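# Place the cheese block in the tray undamaged

## Task

Move the cheese block into the tray, taking care not to crush or deform it.

## Robot and tools

Robot: two six-joint arms, left_arm and right_arm, each ending in a two-finger parallel gripper. Joint order within an arm is always: waist, shoulder, elbow, wrist pitch, wrist yaw, wrist roll. Shoulder, elbow and wrist pitch have their signs flipped relative to the URDF. In the numbers you send and read, the ranges are: waist -2.880 to 2.880, shoulder -3.142 to 0.000, elbow -3.019 to 0.000, wrist pitch -1.571 to 1.693, wrist yaw -1.571 to 1.571, wrist roll -2.094 to 2.094 (all rad). A real end stop may differ by up to 0.084 rad.

Frames: the scene frame has its origin at table-top height, midway between the two nominal bases. +z is up, +x points out over the table, and left_arm sits on the +y side. Calibrated bases in the scene frame: left_arm at (-0.045, +0.232, +0.047) m, right_arm at (-0.014, -0.364, +0.045) m, both almost unrotated. Each gripper's reported end_effector_position (m) and end_effector_quat_wxyz are given in that arm's own base frame and can be off by a few cm. The reported point lies between the finger pads, about 1 cm short of the tips. Fingers point along the gripper's +z axis and close along its y axis. Fixed cameras are in the scene frame.

execute_actions(actions, cameras): actions is a list of actions. Each action is a table of 1 to 15 rows; each row runs for one 1/30 s step, and a short table repeats its last row to fill 15 steps. Every row has 14 numbers in [-1, 1], even if only one arm moves: left_arm's six joints then its opening, then right_arm's six joints and opening. Joint numbers are offsets, not poses. They count from the Joint targets in force when the action begins, not from the previous row, so sending the same offset again moves the joint further. They are scaled: 1.0 equals 2.811 rad for waist and shoulder, 2.53 for elbow, 2.575 for wrist pitch, 8.12 for wrist yaw and 9.528 for wrist roll. The opening is absolute: +1 fully open, -1 closed; in between, the fingers go to where grip_measured reads that value. Zero offsets re-command the current targets. To leave a gripper alone, resend its current command, because 0 is itself an opening command. An action asking any joint to go beyond 0.084 rad outside its range is refused for both arms. An empty actions list just returns state and images. cameras lists camera names to return: omitted, null or ["all"] means all; [] means none.

move(target, speed, blend, opening_speed, blocking, cameras): target is either one 14-number row or a list of up to 15 rows, in the same layout and scale. Every row's joint offsets count from the same starting Joint targets, not from the row before it. Openings are absolute. All joints move together along paths, so the gripper traces curves; paths take at least 0.5 s and at most 10 s in total. speed is the top rad/s of the joint with the farthest to go (0.01 to 12.57, default 0.5), either one value or one per target. blend (rad) rounds the corners at intermediate targets. opening_speed (at least 0.2 per second on the -1..+1 scale) makes finger changes gradual. blocking=false returns after about 0.5 s while the move continues. Paths do not avoid obstacles or the other arm. A faster move strikes harder, and aiming further past a contact presses harder. The result adds a move: line: done, off_target (at rest but more than 0.035 rad from target), moving, held, or fault, plus limits=held if some steps were withheld.

wait(seconds 0 to 10): lets time pass while the last commands are held. stop(): brakes a running move. zoom_image(camera, region [x0, y0, x1, y1] in pixels, no larger than 504x504) enlarges part of the latest image from cam_high, cam_low, cam_left_wrist or cam_right_wrist (each 896x504). read_manual gives licence texts only. finished_scene ends the scene for good; the cheese must stay in the tray afterwards without the robot holding it.

Reading results: Joint positions (rad, then finger gap in m; 0.094 is fully open), Joint velocities ("within noise" when still), Joint targets (the base for your next offsets), Tool commands, grip_measured (opening on the command scale, up to about 2.5 mm wide when empty), grip_effort_nm (gripper motor effort; negative means closing, and it does not prove a grasp), joint torques (joints 3 and 4 wrap at ±28 N m), and per-step joint readings for execute_actions. "joint sent to its limit" means a joint was clipped at its end stop. "joint command not followed" means the clearance check altered the targets. The targets also stay within a set lead of the measured angles, and are scaled back if they would put the gripper more than 110 mm from where it is. MOTOR HOT warns of heating; an OVER-TEMPERATURE FAULT drops that arm for 30 to 60 s or more. Avoid holding loads or pushing for long.

Handling the cheese: it can deform, so close slowly, with opening_speed near 0.2. Do not command much below the grip_measured value at which the pads first touch: the gripper reaches full force from about 0.05 below that value, or further below for soft items, and a lower command squeezes harder. To release, command an opening well above grip_measured. Approach gently and lower the cheese into the tray rather than dropping it. Do not knock anything off the table, and do not slam or push hard. Keep the two arms from hitting each other or gripping each other's fingers, since that can fail the scene. Objects may sometimes be nudged by outside pushes, so check the camera images before releasing the cheese and again before finishing.

Each tool is called after "Call:" by a JSON object that holds its "method" and its "body".

## Session

Call:
{"method": "execute_actions", "body": {"actions": []}}

Scene clock: 0.00 s.
left_arm: end_effector_position=(+0.5436, +0.4537, +0.1749) grip_measured=+1.000 grip_effort_nm=n/a end_effector_quat_wxyz=(+0.480, +0.245, +0.841, +0.054) | right_arm: end_effector_position=(+0.6242, -0.1229, +0.1750) grip_measured=+1.000 grip_effort_nm=n/a end_effector_quat_wxyz=(+0.076, -0.276, +0.954, +0.085)
Joint positions: left_arm=[0.875 -1.936 -1.574 0.538 0.822 1.14 0.094] | right_arm=[-0.254 -2.007 -1.931 1.451 -0.225 -0.812 0.094]
Joint velocities: within noise
Joint torques (N m): no reading
Heat: left arm: hottest waist 34 °C; right arm: hottest gripper 37 °C.
Joint targets: left_arm=[0.875 -1.948 -1.596 0.536 0.821 1.140] | right_arm=[-0.254 -2.009 -1.957 1.450 -0.225 -0.812]
Tool commands: left_gripper/opening=+1.0 right_gripper/opening=+1.0

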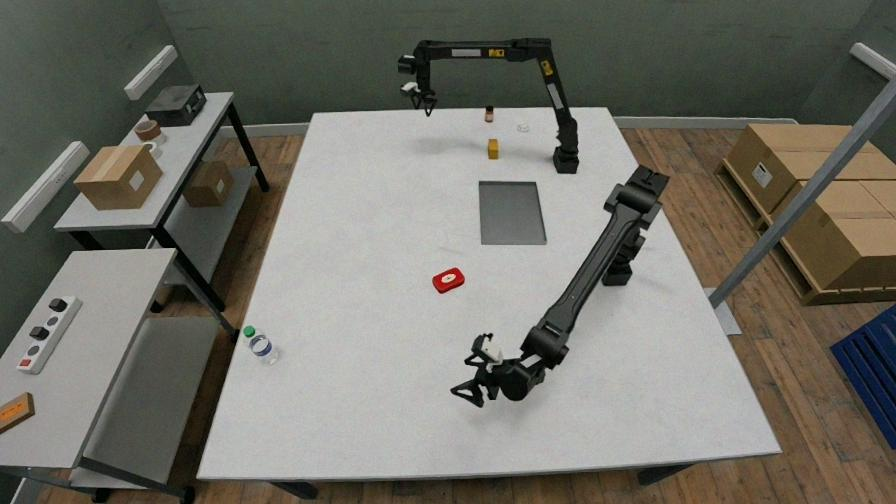

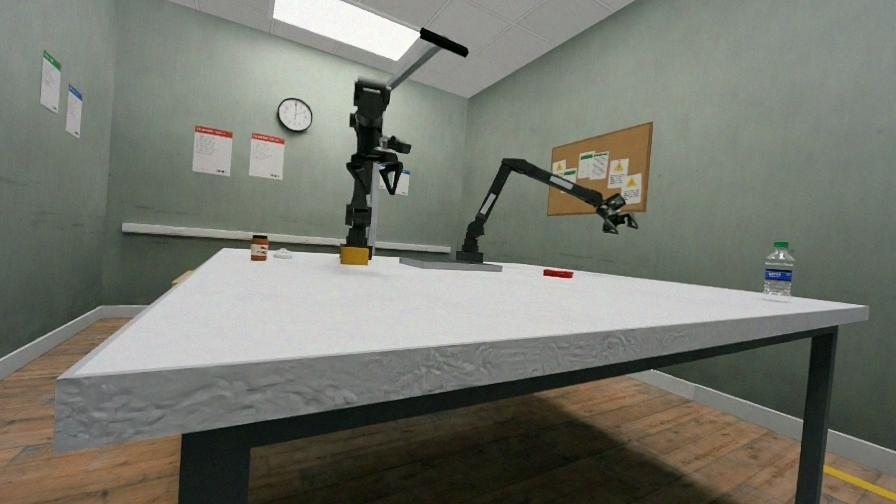

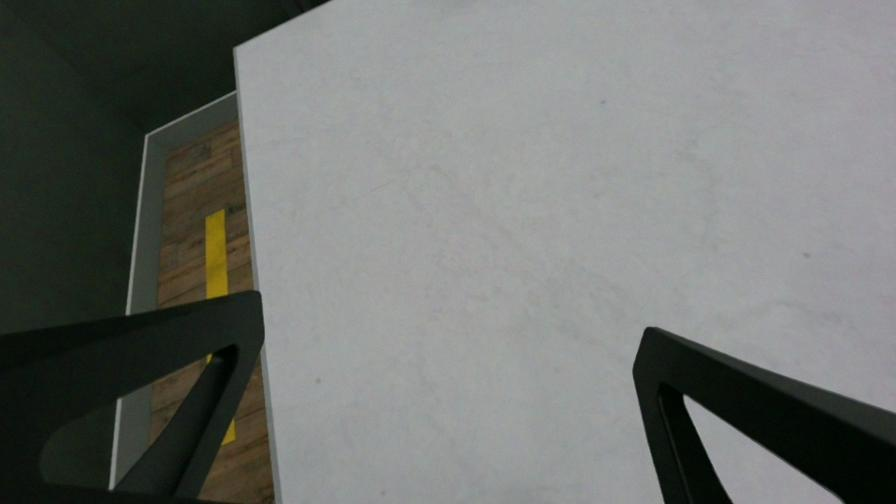

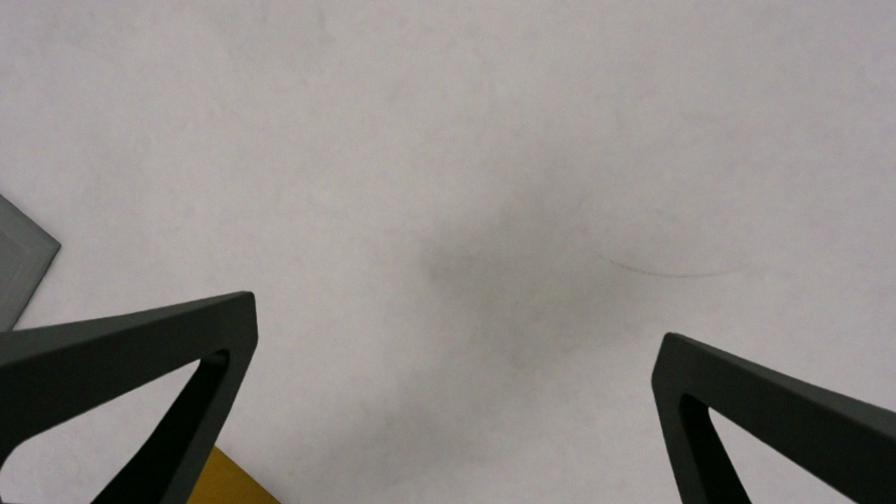

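Call:
{"method": "zoom_image", "body": {"camera": "cam_high", "region": [400, 80, 640, 260]}}

Call:
{"method": "zoom_image", "body": {"camera": "cam_low", "region": [220, 200, 520, 300]}}

Scaled by 2.100 from the camera's 896x504 image, which has a finer 1280x720 frame.

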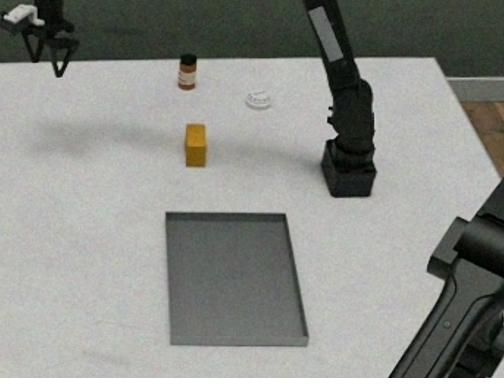

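Scaled by 1.680 from the camera's 896x504 image, which has a finer 1280x720 frame.

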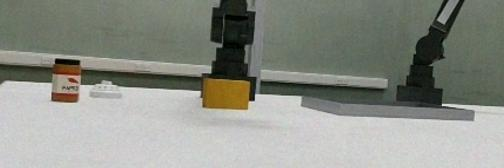

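Call:
{"method": "move", "body": {"target": [0,0,0,0,0,0,1,0.003,0.2725,0.4364,-0.1045,0.0277,0.0852,1], "speed": 0.9}}

Scene clock: 35.63 s.
left_arm: end_effector_position=(+0.5436, +0.4537, +0.1749) grip_measured=+1.000 grip_effort_nm=-0.017 end_effector_quat_wxyz=(+0.480, +0.245, +0.841, +0.054) | right_arm: end_effector_position=(+0.3024, -0.0782, +0.1184) grip_measured=+1.000 grip_effort_nm=0.002 end_effector_quat_wxyz=(-0.007, +0.120, +0.993, +0.002)
Joint positions: left_arm=[0.875 -1.936 -1.574 0.538 0.822 1.14 0.094] | right_arm=[-0.253 -1.24 -0.846 1.191 -0.003 -0.012 0.094]
Joint velocities: within noise
Joint torques (N m): left_arm=[-1.26 17.08 -11.75 -1.32 0.44 -0.02] | right_arm=[0.03 6.89 -8.83 -0.13 0.05 0.26]
Heat: left arm: hottest elbow 37 °C; right arm: hottest waist 35 °C.
Joint targets: left_arm=[0.875 -1.948 -1.596 0.536 0.821 1.140] | right_arm=[-0.246 -1.243 -0.853 1.180 0.000 0.000]
move: done
camera_calibration:
cam_right_wrist: T_world_to_cam=[[-0.150317, -0.987635, -0.0445273, -0.026337], [-0.896211, 0.117111, 0.427892, 0.251855], [-0.417386, 0.104225, -0.902732, 0.348071], [0, 0, 0, 1]] pos_world=[0.367036, -0.0917842, 0.205275]

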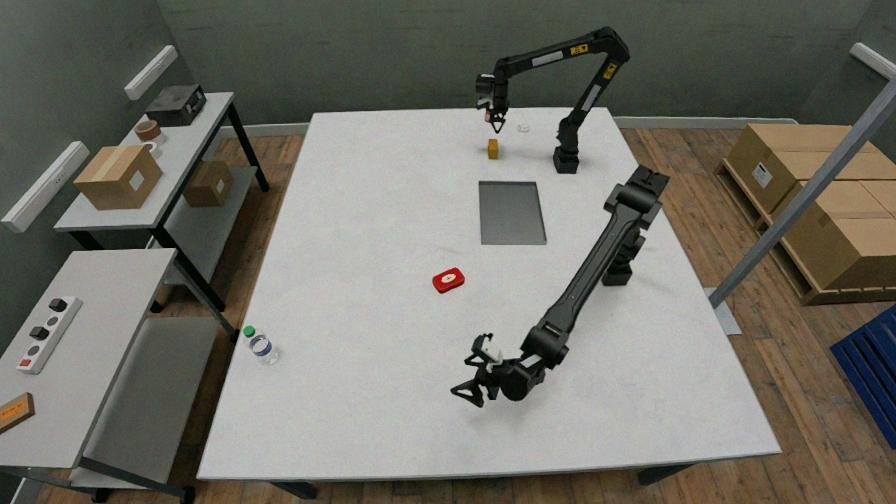

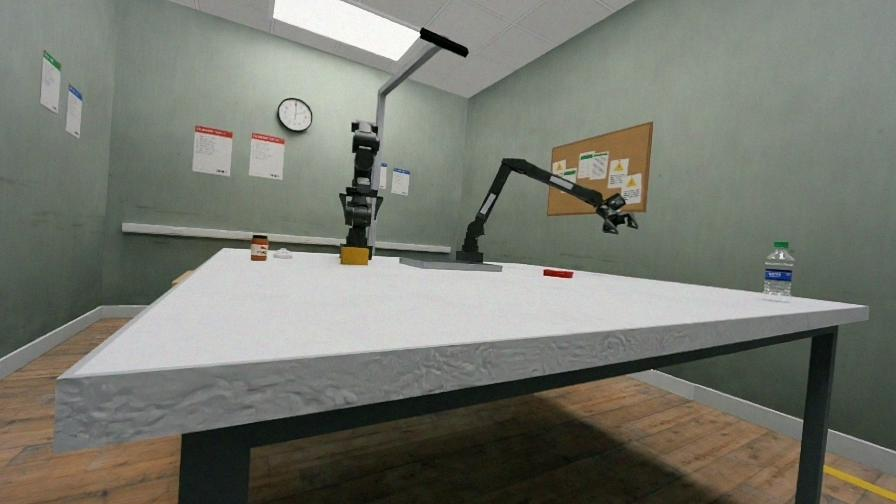

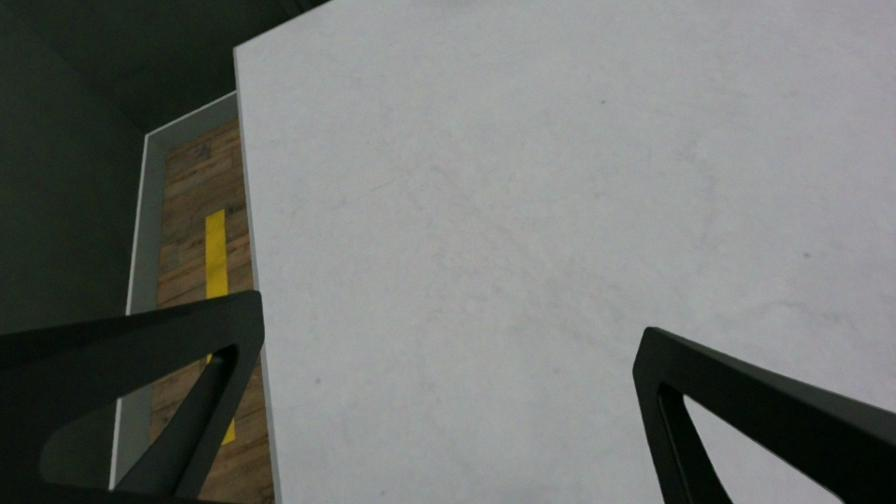

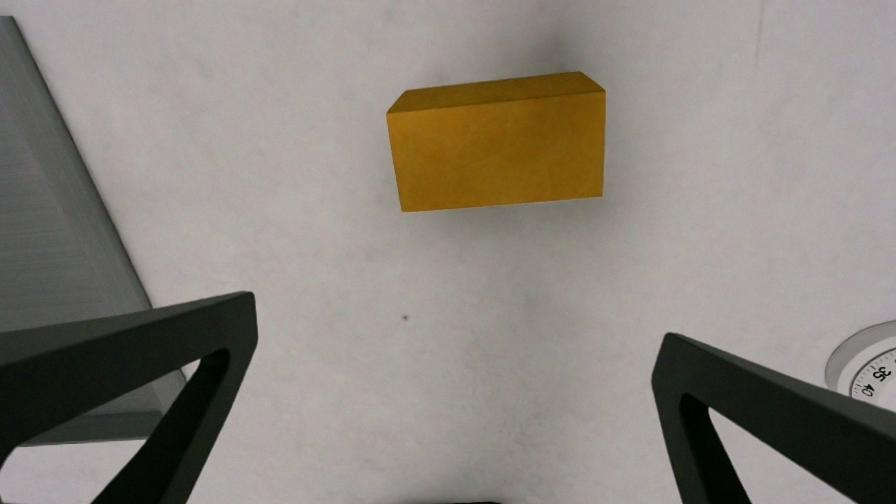

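Call:
{"method": "move", "body": {"target": [0,0,0,0,0,0,1,-0.0170,-0.0313,0.0134,-0.0520,0,0.1410,0.5], "speed": 0.9}}

Scene clock: 69.57 s.
left_arm: end_effector_position=(+0.5436, +0.4537, +0.1749) grip_measured=+1.000 grip_effort_nm=-0.017 end_effector_quat_wxyz=(+0.480, +0.245, +0.841, +0.054) | right_arm: end_effector_position=(+0.3191, -0.0940, +0.0854) grip_measured=+0.502 grip_effort_nm=-0.095 end_effector_quat_wxyz=(+0.005, +0.723, +0.690, +0.004)
Joint positions: left_arm=[0.875 -1.936 -1.574 0.538 0.822 1.14 0.094] | right_arm=[-0.286 -1.321 -0.821 1.057 -0.002 1.332 0.071]
Joint velocities: within noise
Joint torques (N m): left_arm=[-1.32 17.08 -11.77 -1.33 0.43 -0.02] | right_arm=[-1.14 7.24 -7.82 -0.1 0.12 0.26]
Heat: left arm: hottest elbow 39 °C; right arm: hottest waist 35 °C.
Joint targets: left_arm=[0.875 -1.948 -1.596 0.536 0.821 1.140] | right_arm=[-0.293 -1.331 -0.819 1.047 0.000 1.343]
move: done
camera_calibration:
cam_right_wrist: T_world_to_cam=[[-0.997567, -0.043687, -0.0543316, 0.318979], [-0.0622765, 0.908704, 0.412769, 0.0923374], [0.0313387, 0.415149, -0.909214, 0.213527], [0, 0, 0, 1]] pos_world=[0.317261, -0.158617, 0.173358]

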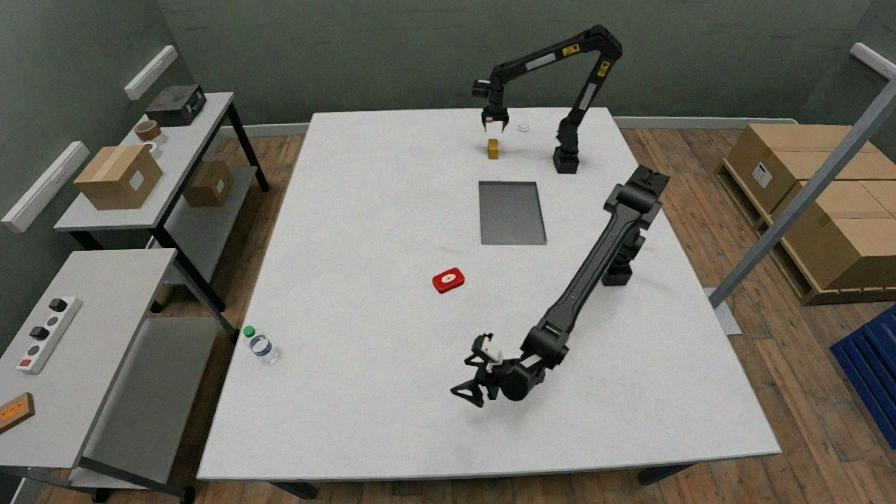

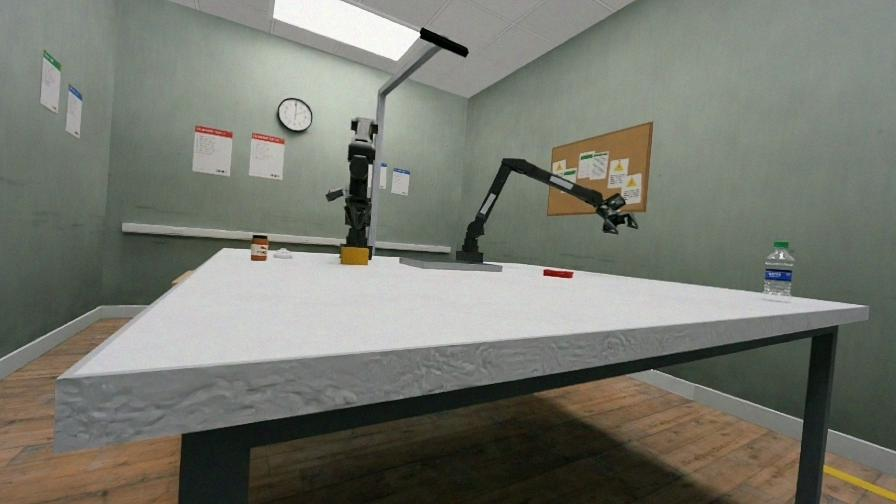

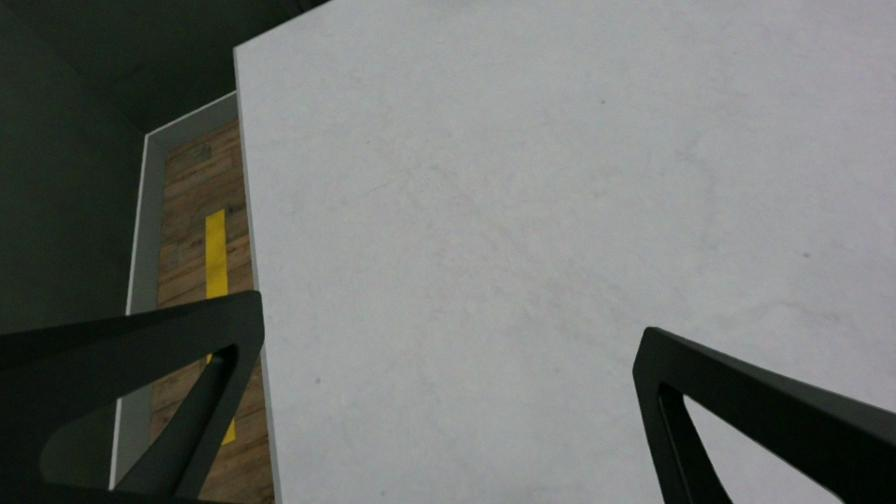

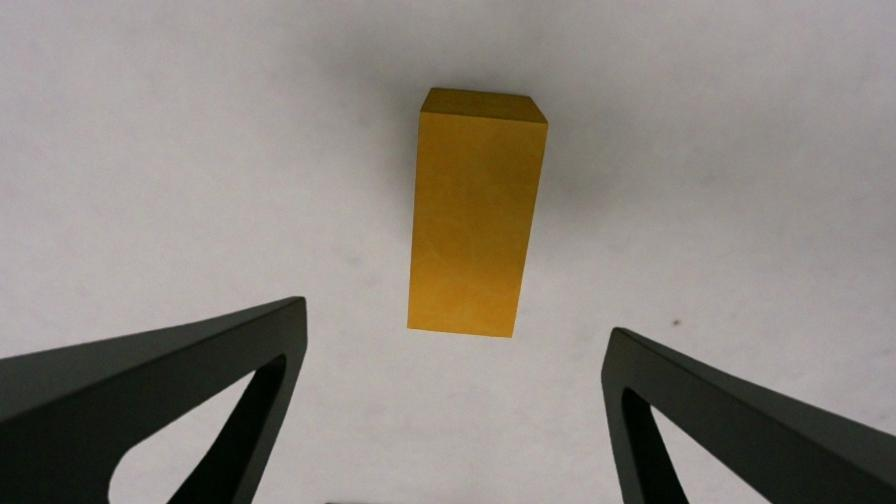

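Call:
{"method": "move", "body": {"target": [[0,0,0,0,0,0,1,0,-0.0285,0.0332,-0.0641,0,0,0.5],[0,0,0,0,0,0,1,0,-0.0729,0.0549,-0.1340,0,0,0.5]], "speed": [0.4,0.25], "blend": 0.03, "cameras": ["cam_low","cam_right_wrist"]}}

Call:
{"method": "zoom_image", "body": {"camera": "cam_low", "region": [300, 190, 420, 280]}}

Scene clock: 87.27 s.
left_arm: end_effector_position=(+0.5436, +0.4537, +0.1749) grip_measured=+1.000 grip_effort_nm=-0.022 end_effector_quat_wxyz=(+0.480, +0.245, +0.841, +0.054) | right_arm: end_effector_position=(+0.3157, -0.0929, -0.0208) grip_measured=+0.502 grip_effort_nm=-0.100 end_effector_quat_wxyz=(+0.004, +0.724, +0.690, +0.003)
Joint positions: left_arm=[0.875 -1.936 -1.574 0.538 0.822 1.14 0.094] | right_arm=[-0.286 -1.53 -0.681 0.712 -0.002 1.333 0.071]
Joint velocities: within noise
Joint torques (N m): left_arm=[-1.32 17.08 -11.77 -1.32 0.43 -0.02] | right_arm=[-1.2 8.59 -5.93 0.03 0.11 0.25]
Heat: left arm: hottest elbow 40 °C; right arm: hottest waist 35 °C.
Joint targets: left_arm=[0.875 -1.948 -1.596 0.536 0.821 1.140] | right_arm=[-0.293 -1.536 -0.680 0.702 0.000 1.343]
move: done
camera_calibration:
cam_right_wrist: T_world_to_cam=[[-0.997827, -0.0424932, -0.0503523, 0.310047], [-0.059577, 0.908265, 0.414133, 0.134228], [0.0281354, 0.416233, -0.908823, 0.117666], [0, 0, 0, 1]] pos_world=[0.31406, -0.157716, 0.0669607]
Images, in order (width x height): cam_low 896x504, cam_right_wrist 896x504.

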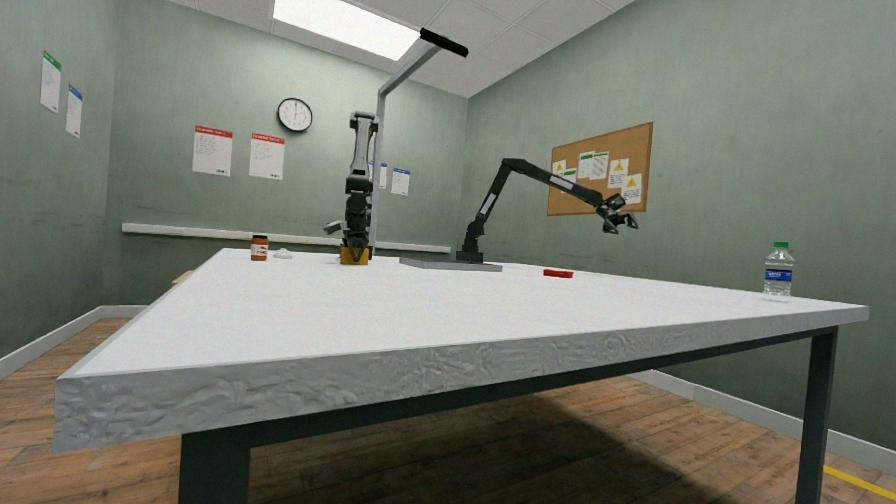

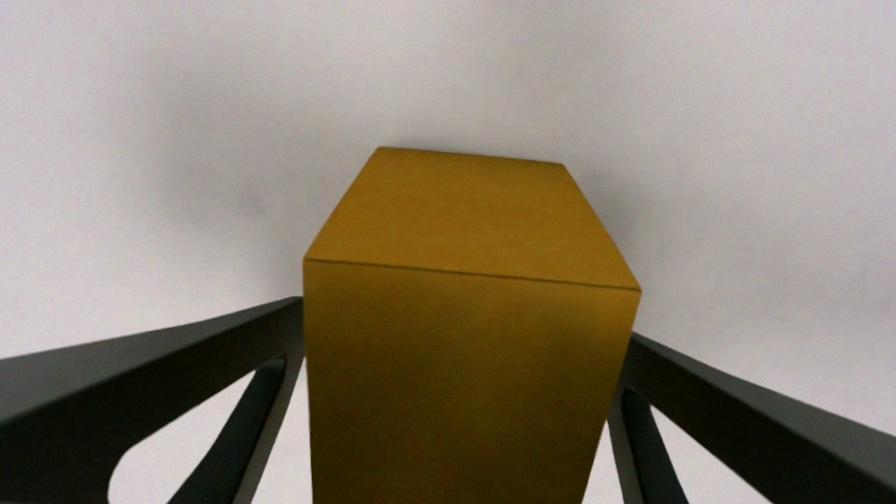

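Scaled by 4.200 from the camera's 896x504 image, which has a finer 1280x720 frame.

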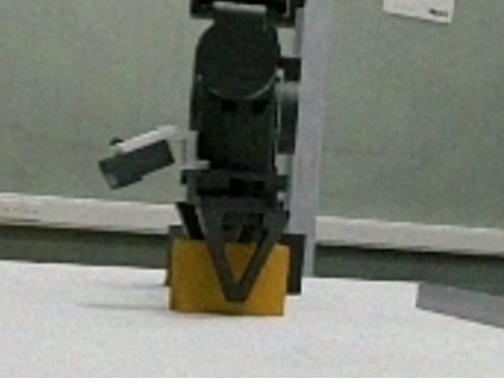

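Call:
{"method": "move", "body": {"target": [0,0,0,0,0,0,1,0,0,0,0,0,0,-0.10], "opening_speed": 0.3, "cameras": ["cam_right_wrist"]}}

Call:
{"method": "move", "body": {"target": [0,0,0,0,0,0,1,0,0,0,0,0,0,-0.15], "opening_speed": 0.2, "cameras": ["cam_right_wrist"]}}

Scene clock: 92.40 s.
left_arm: end_effector_position=(+0.5436, +0.4537, +0.1749) grip_measured=+1.000 grip_effort_nm=-0.022 end_effector_quat_wxyz=(+0.480, +0.245, +0.841, +0.054) | right_arm: end_effector_position=(+0.3162, -0.0931, -0.0208) grip_measured=-0.098 grip_effort_nm=-0.110 end_effector_quat_wxyz=(+0.005, +0.724, +0.690, +0.004)
Joint positions: left_arm=[0.875 -1.936 -1.574 0.538 0.822 1.14 0.094] | right_arm=[-0.286 -1.53 -0.681 0.71 -0.002 1.333 0.042]
Joint velocities: within noise
Joint torques (N m): left_arm=[-1.26 17.08 -11.75 -1.33 0.43 -0.02] | right_arm=[-1.26 8.06 -5.93 0.06 0.12 0.26]
Heat: left arm: hottest elbow 40 °C; right arm: hottest waist 35 °C.
Joint targets: left_arm=[0.875 -1.948 -1.596 0.536 0.821 1.140] | right_arm=[-0.293 -1.536 -0.680 0.701 0.000 1.343]
move: done
camera_calibration:
cam_right_wrist: T_world_to_cam=[[-0.997714, -0.0425195, -0.0525162, 0.310554], [-0.0604789, 0.90854, 0.413398, 0.134679], [0.0301356, 0.41563, -0.909035, 0.117076], [0, 0, 0, 1]] pos_world=[0.314461, -0.157817, 0.0670592]
Images, in order (width x height): cam_right_wrist 896x504.

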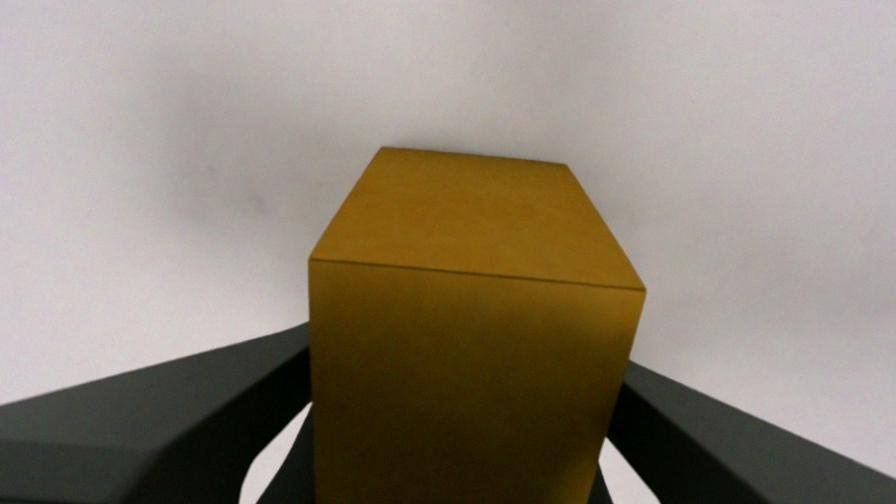

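Scene clock: 92.90 s.
left_arm: end_effector_position=(+0.5436, +0.4537, +0.1749) grip_measured=+1.000 grip_effort_nm=-0.017 end_effector_quat_wxyz=(+0.480, +0.245, +0.841, +0.054) | right_arm: end_effector_position=(+0.3162, -0.0931, -0.0208) grip_measured=-0.144 grip_effort_nm=-0.330 end_effector_quat_wxyz=(+0.005, +0.724, +0.690, +0.004)
Joint positions: left_arm=[0.875 -1.936 -1.574 0.538 0.822 1.14 0.094] | right_arm=[-0.286 -1.53 -0.681 0.71 -0.002 1.333 0.04]
Joint velocities: within noise
Joint torques (N m): left_arm=[-1.32 17.14 -11.75 -1.33 0.44 -0.02] | right_arm=[-1.26 8.23 -5.94 0.09 0.12 0.26]
Heat: left arm: hottest elbow 40 °C; right arm: hottest waist 35 °C.
Joint targets: left_arm=[0.875 -1.948 -1.596 0.536 0.821 1.140] | right_arm=[-0.293 -1.536 -0.680 0.702 0.000 1.343]
move: done
camera_calibration:
cam_right_wrist: T_world_to_cam=[[-0.997714, -0.0425195, -0.0525162, 0.310554], [-0.0604789, 0.90854, 0.413398, 0.134679], [0.0301356, 0.41563, -0.909035, 0.117076], [0, 0, 0, 1]] pos_world=[0.314461, -0.157817, 0.0670592]
Images, in order (width x height): cam_right_wrist 896x504.

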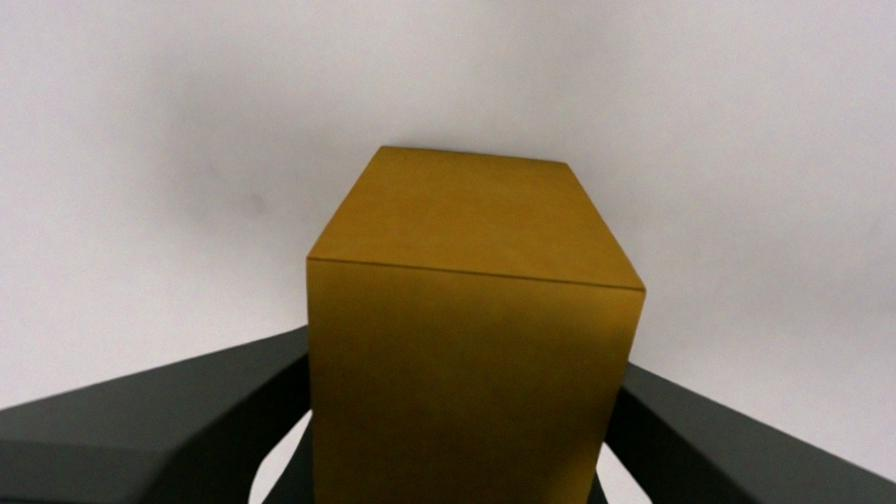

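Call:
{"method": "move", "body": {"target": [0,0,0,0,0,0,1,0,0,0,0,0,0,-0.17], "opening_speed": 0.2, "cameras": []}}

Call:
{"method": "move", "body": {"target": [0,0,0,0,0,0,1,0,0.0444,-0.0217,0.0699,0,0,-0.17], "speed": 0.25, "cameras": ["cam_low","cam_right_wrist"]}}

Scene clock: 96.43 s.
left_arm: end_effector_position=(+0.5436, +0.4537, +0.1749) grip_measured=+1.000 grip_effort_nm=-0.022 end_effector_quat_wxyz=(+0.480, +0.245, +0.841, +0.054) | right_arm: end_effector_position=(+0.3162, -0.0931, -0.0208) grip_measured=-0.161 grip_effort_nm=-0.457 end_effector_quat_wxyz=(+0.005, +0.724, +0.690, +0.004)
Joint positions: left_arm=[0.875 -1.936 -1.574 0.538 0.822 1.14 0.094] | right_arm=[-0.286 -1.53 -0.681 0.71 -0.002 1.333 0.039]
Joint velocities: within noise
Joint torques (N m): left_arm=[-1.26 17.08 -11.75 -1.32 0.43 -0.02] | right_arm=[-1.49 8.7 -5.91 0.03 0.13 0.27]
Heat: left arm: hottest elbow 40 °C; right arm: hottest waist 35 °C.
Joint targets: left_arm=[0.875 -1.948 -1.596 0.536 0.821 1.140] | right_arm=[-0.293 -1.536 -0.680 0.702 0.000 1.343]
move: done
No camera images: "cameras" was empty.

Scene clock: 97.60 s.
left_arm: end_effector_position=(+0.5436, +0.4537, +0.1749) grip_measured=+1.000 grip_effort_nm=-0.022 end_effector_quat_wxyz=(+0.480, +0.245, +0.841, +0.054) | right_arm: end_effector_position=(+0.2955, -0.0870, +0.0130) grip_measured=-0.162 grip_effort_nm=-0.437 end_effector_quat_wxyz=(-0.016, +0.724, +0.690, -0.008)
Joint positions: left_arm=[0.875 -1.936 -1.574 0.538 0.822 1.14 0.094] | right_arm=[-0.286 -1.424 -0.689 0.871 -0.002 1.333 0.039]
Joint velocities: within noise
Joint torques (N m): left_arm=[-1.26 17.08 -11.75 -1.33 0.43 -0.02] | right_arm=[-0.97 8.76 -10.11 1.11 0.13 0.26]
Heat: left arm: hottest elbow 40 °C; right arm: hottest waist 35 °C.
Joint targets: left_arm=[0.875 -1.948 -1.596 0.536 0.821 1.140] | right_arm=[-0.293 -1.411 -0.735 0.881 0.000 1.343]
move: off_target (right_arm); right_arm: the elbow is farthest, 0.046 rad from its target
camera_calibration:
cam_right_wrist: T_world_to_cam=[[-0.999085, -0.0421892, -0.00707996, 0.291716], [-0.0411577, 0.902828, 0.428028, 0.107505], [-0.0116662, 0.427927, -0.903738, 0.159272], [0, 0, 0, 1]] pos_world=[0.297732, -0.152908, 0.0999908]
Images, in order (width x height): cam_low 896x504, cam_right_wrist 896x504.

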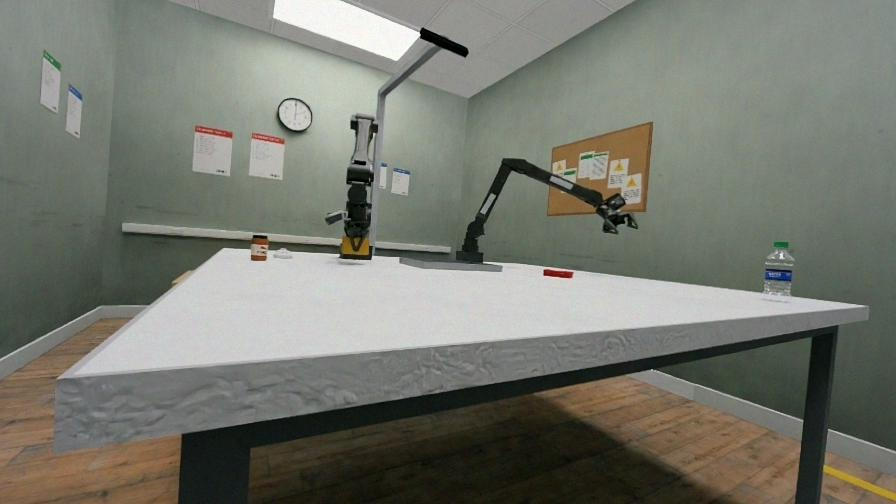

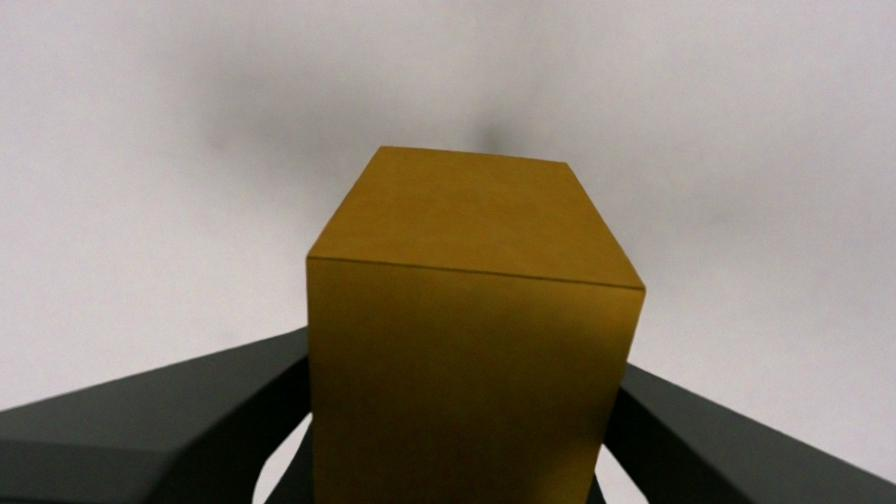

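Call:
{"method": "move", "body": {"target": [[0,0,0,0,0,0,1,0,0.0359,-0.0455,0.0656,0,0,-0.17],[0,0,0,0,0,0,1,0.3903,-0.0263,-0.1079,0.0703,0,-0.0554,-0.17]], "speed": [0.3,0.5], "blend": 0.04}}

Call:
{"method": "zoom_image", "body": {"camera": "cam_high", "region": [400, 80, 640, 260]}}

Scene clock: 110.63 s.
left_arm: end_effector_position=(+0.5436, +0.4537, +0.1749) grip_measured=+1.000 grip_effort_nm=-0.017 end_effector_quat_wxyz=(+0.480, +0.245, +0.841, +0.054) | right_arm: end_effector_position=(+0.2644, +0.2773, +0.0751) grip_measured=-0.162 grip_effort_nm=-0.442 end_effector_quat_wxyz=(-0.004, +0.008, +1.000, -0.004)
Joint positions: left_arm=[0.875 -1.936 -1.574 0.538 0.822 1.14 0.094] | right_arm=[0.81 -1.483 -0.954 1.053 0 0.827 0.039]
Joint velocities: within noise
Joint torques (N m): left_arm=[-1.26 17.08 -11.75 -1.32 0.43 -0.02] | right_arm=[-1.2 10.23 -11.78 0.92 0 0.04]
Heat: left arm: hottest elbow 40 °C; right arm: hottest waist 35 °C.
Joint targets: left_arm=[0.875 -1.948 -1.596 0.536 0.821 1.140] | right_arm=[0.804 -1.485 -1.009 1.063 0.000 0.815]
move: off_target (right_arm); right_arm: the elbow is farthest, 0.054 rad from its target
camera_calibration:
cam_right_wrist: T_world_to_cam=[[0.0731224, -0.996774, -0.0330958, 0.259672], [-0.902528, -0.0802563, 0.423086, 0.251485], [-0.424377, -0.0010672, -0.905485, 0.287339], [0, 0, 0, 1]] pos_world=[0.329925, 0.279324, 0.162376]

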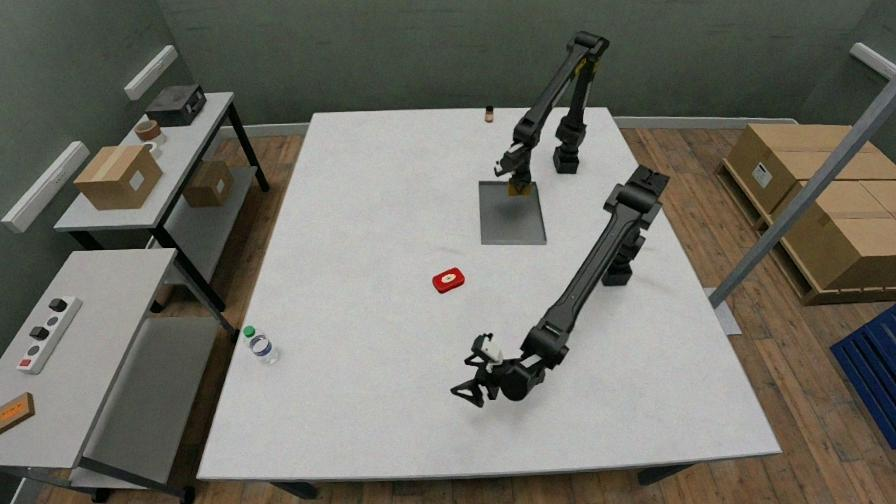

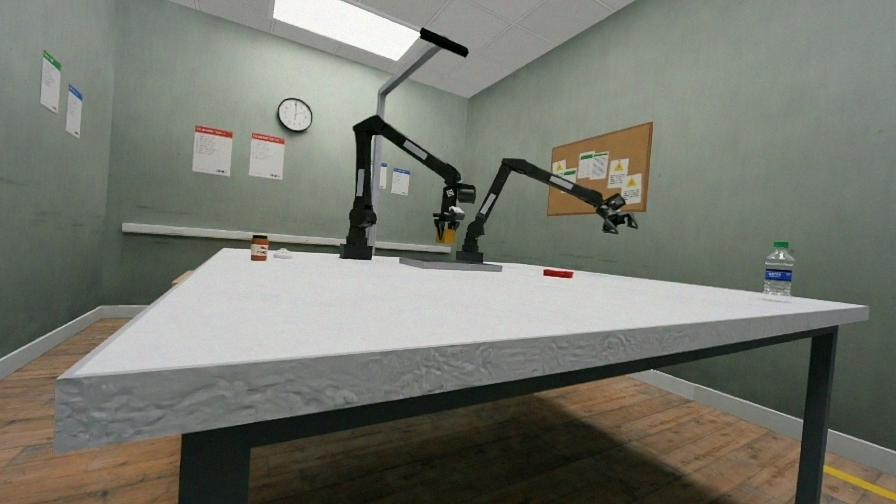

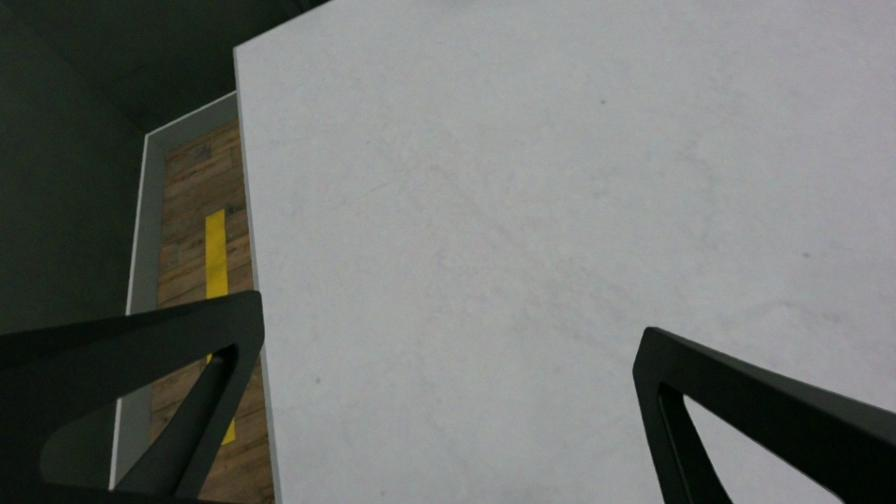

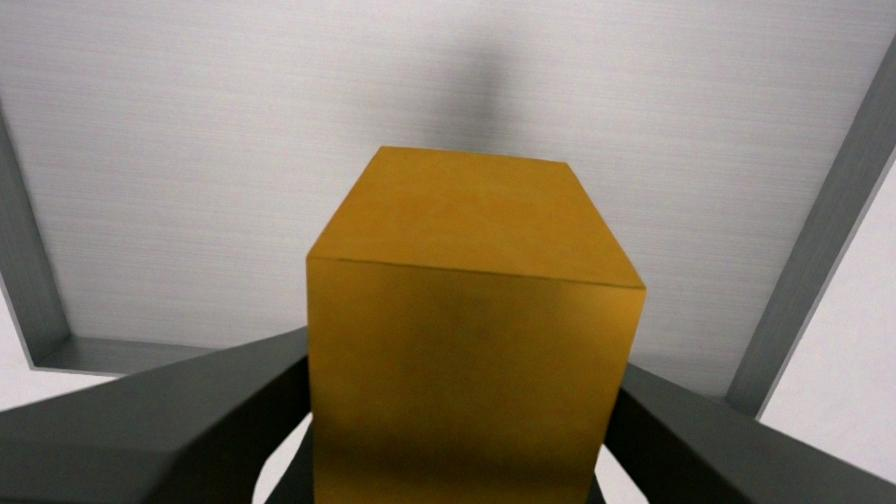

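Scaled by 2.100 from the camera's 896x504 image, which has a finer 1280x720 frame.

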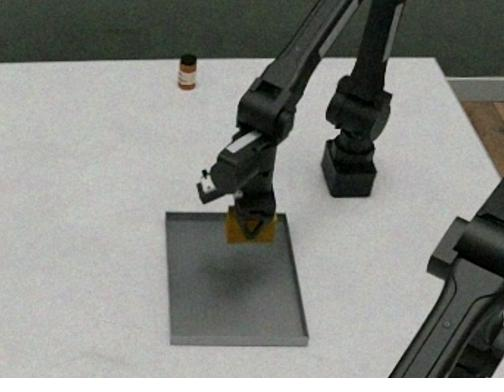

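Call:
{"method": "move", "body": {"target": [[0,0,0,0,0,0,1,0,-0.0260,0.0236,-0.0516,0,0,-0.17],[0,0,0,0,0,0,1,0,-0.0531,0.0388,-0.0961,0,0,-0.17]], "speed": [0.3,0.15], "blend": 0.03, "cameras": ["cam_high","cam_low","cam_right_wrist"]}}

Call:
{"method": "zoom_image", "body": {"camera": "cam_low", "region": [390, 200, 520, 290]}}

Scene clock: 125.73 s.
left_arm: end_effector_position=(+0.5436, +0.4537, +0.1749) grip_measured=+1.000 grip_effort_nm=-0.017 end_effector_quat_wxyz=(+0.480, +0.245, +0.841, +0.054) | right_arm: end_effector_position=(+0.2777, +0.2912, +0.0037) grip_measured=-0.162 grip_effort_nm=-0.442 end_effector_quat_wxyz=(+0.005, +0.008, +1.000, +0.006)
Joint positions: left_arm=[0.875 -1.936 -1.574 0.538 0.822 1.14 0.094] | right_arm=[0.81 -1.635 -0.905 0.826 0 0.826 0.039]
Joint velocities: within noise
Joint torques (N m): left_arm=[-1.32 17.14 -11.77 -1.32 0.43 -0.02] | right_arm=[-1.08 11.63 -7.09 -0.06 0.03 0.04]
Heat: left arm: hottest elbow 40 °C; right arm: hottest elbow 36 °C.
Joint targets: left_arm=[0.875 -1.948 -1.596 0.536 0.821 1.140] | right_arm=[0.804 -1.634 -0.910 0.815 0.000 0.816]
move: done
camera_calibration:
cam_right_wrist: T_world_to_cam=[[0.0750767, -0.995856, -0.0513223, 0.26952], [-0.910126, -0.0894628, 0.404559, 0.299611], [-0.407474, 0.0163368, -0.913071, 0.218636], [0, 0, 0, 1]] pos_world=[0.341537, 0.291636, 0.092252]
Images, in order (width x height): cam_high 896x504, cam_low 896x504, cam_right_wrist 896x504.

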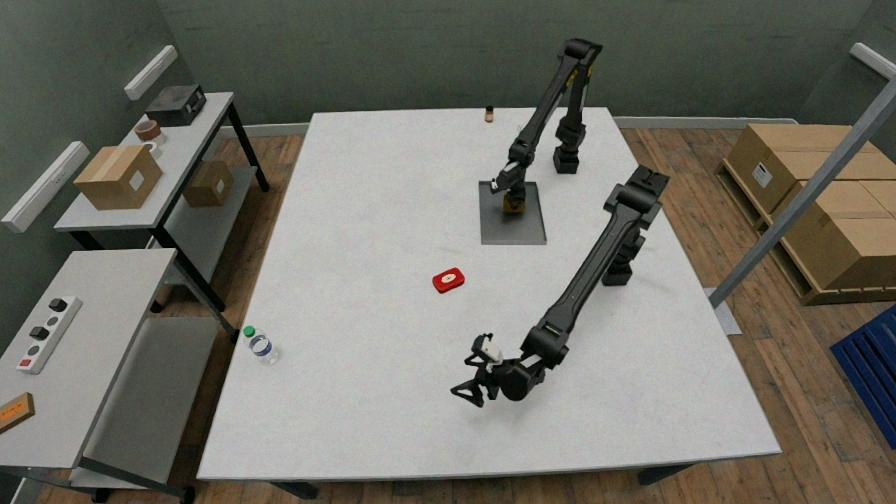

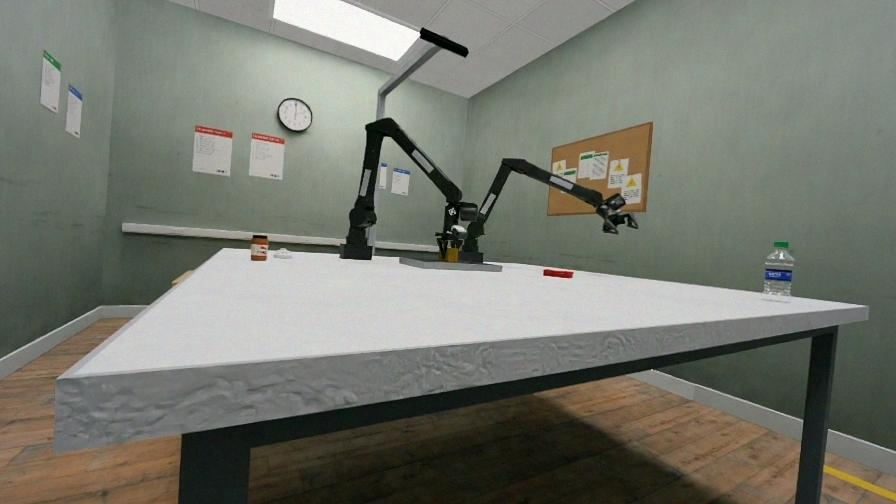

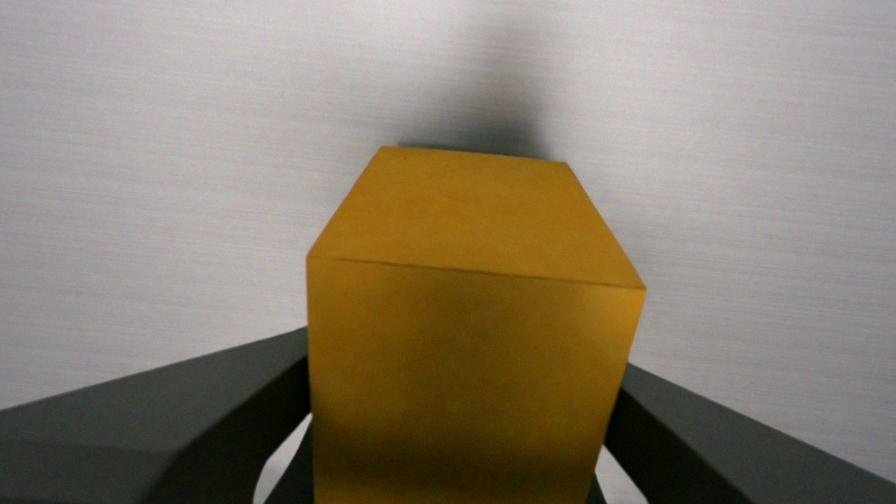

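Scaled by 3.877 from the camera's 896x504 image, which has a finer 1280x720 frame.

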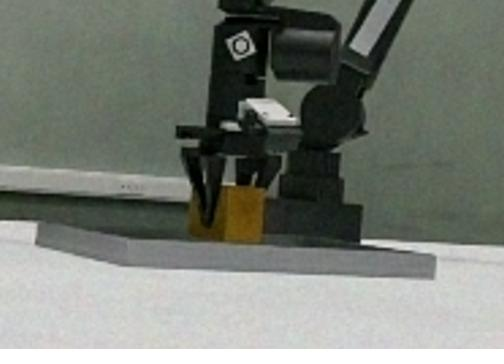

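Call:
{"method": "move", "body": {"target": [0,0,0,0,0,0,1,0,-0.0125,0.0070,-0.0159,0,0,-0.17], "speed": 0.1, "cameras": ["cam_low","cam_right_wrist"]}}

Call:
{"method": "zoom_image", "body": {"camera": "cam_low", "region": [390, 200, 520, 290]}}

Scene clock: 130.40 s.
left_arm: end_effector_position=(+0.5436, +0.4537, +0.1749) grip_measured=+1.000 grip_effort_nm=-0.017 end_effector_quat_wxyz=(+0.480, +0.245, +0.841, +0.054) | right_arm: end_effector_position=(+0.2752, +0.2887, -0.0144) grip_measured=-0.162 grip_effort_nm=-0.442 end_effector_quat_wxyz=(+0.001, +0.008, +1.000, +0.002)
Joint positions: left_arm=[0.875 -1.936 -1.574 0.538 0.822 1.14 0.094] | right_arm=[0.81 -1.67 -0.888 0.784 0 0.826 0.039]
Joint velocities: within noise
Joint torques (N m): left_arm=[-1.26 17.14 -11.75 -1.33 0.44 -0.02] | right_arm=[-1.2 11.87 -6.79 0.03 0.02 0.03]
Heat: left arm: hottest elbow 40 °C; right arm: hottest elbow 36 °C.
Joint targets: left_arm=[0.875 -1.948 -1.596 0.536 0.821 1.140] | right_arm=[0.804 -1.669 -0.893 0.774 0.000 0.816]
move: done
camera_calibration:
cam_right_wrist: T_world_to_cam=[[0.0747095, -0.996251, -0.0436063, 0.266468], [-0.90691, -0.0860624, 0.412441, 0.302751], [-0.414648, 0.00873371, -0.90994, 0.205408], [0, 0, 0, 1]] pos_world=[0.339832, 0.28973, 0.0736619]
Images, in order (width x height): cam_low 896x504, cam_right_wrist 896x504.

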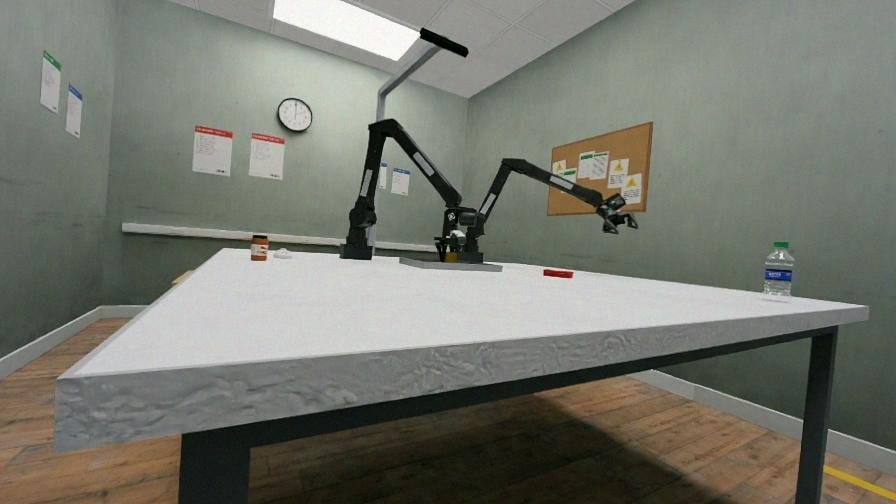

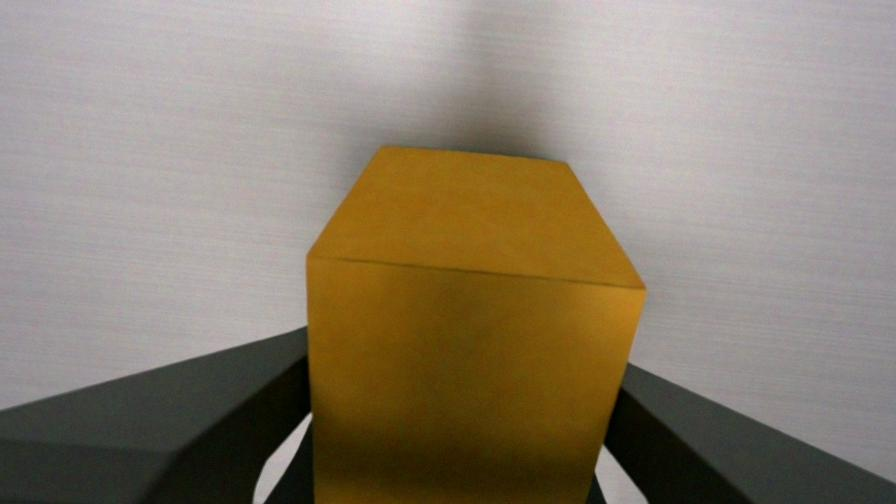

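Scaled by 3.877 from the camera's 896x504 image, which has a finer 1280x720 frame.

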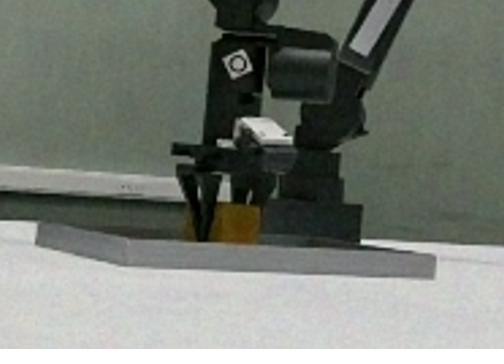

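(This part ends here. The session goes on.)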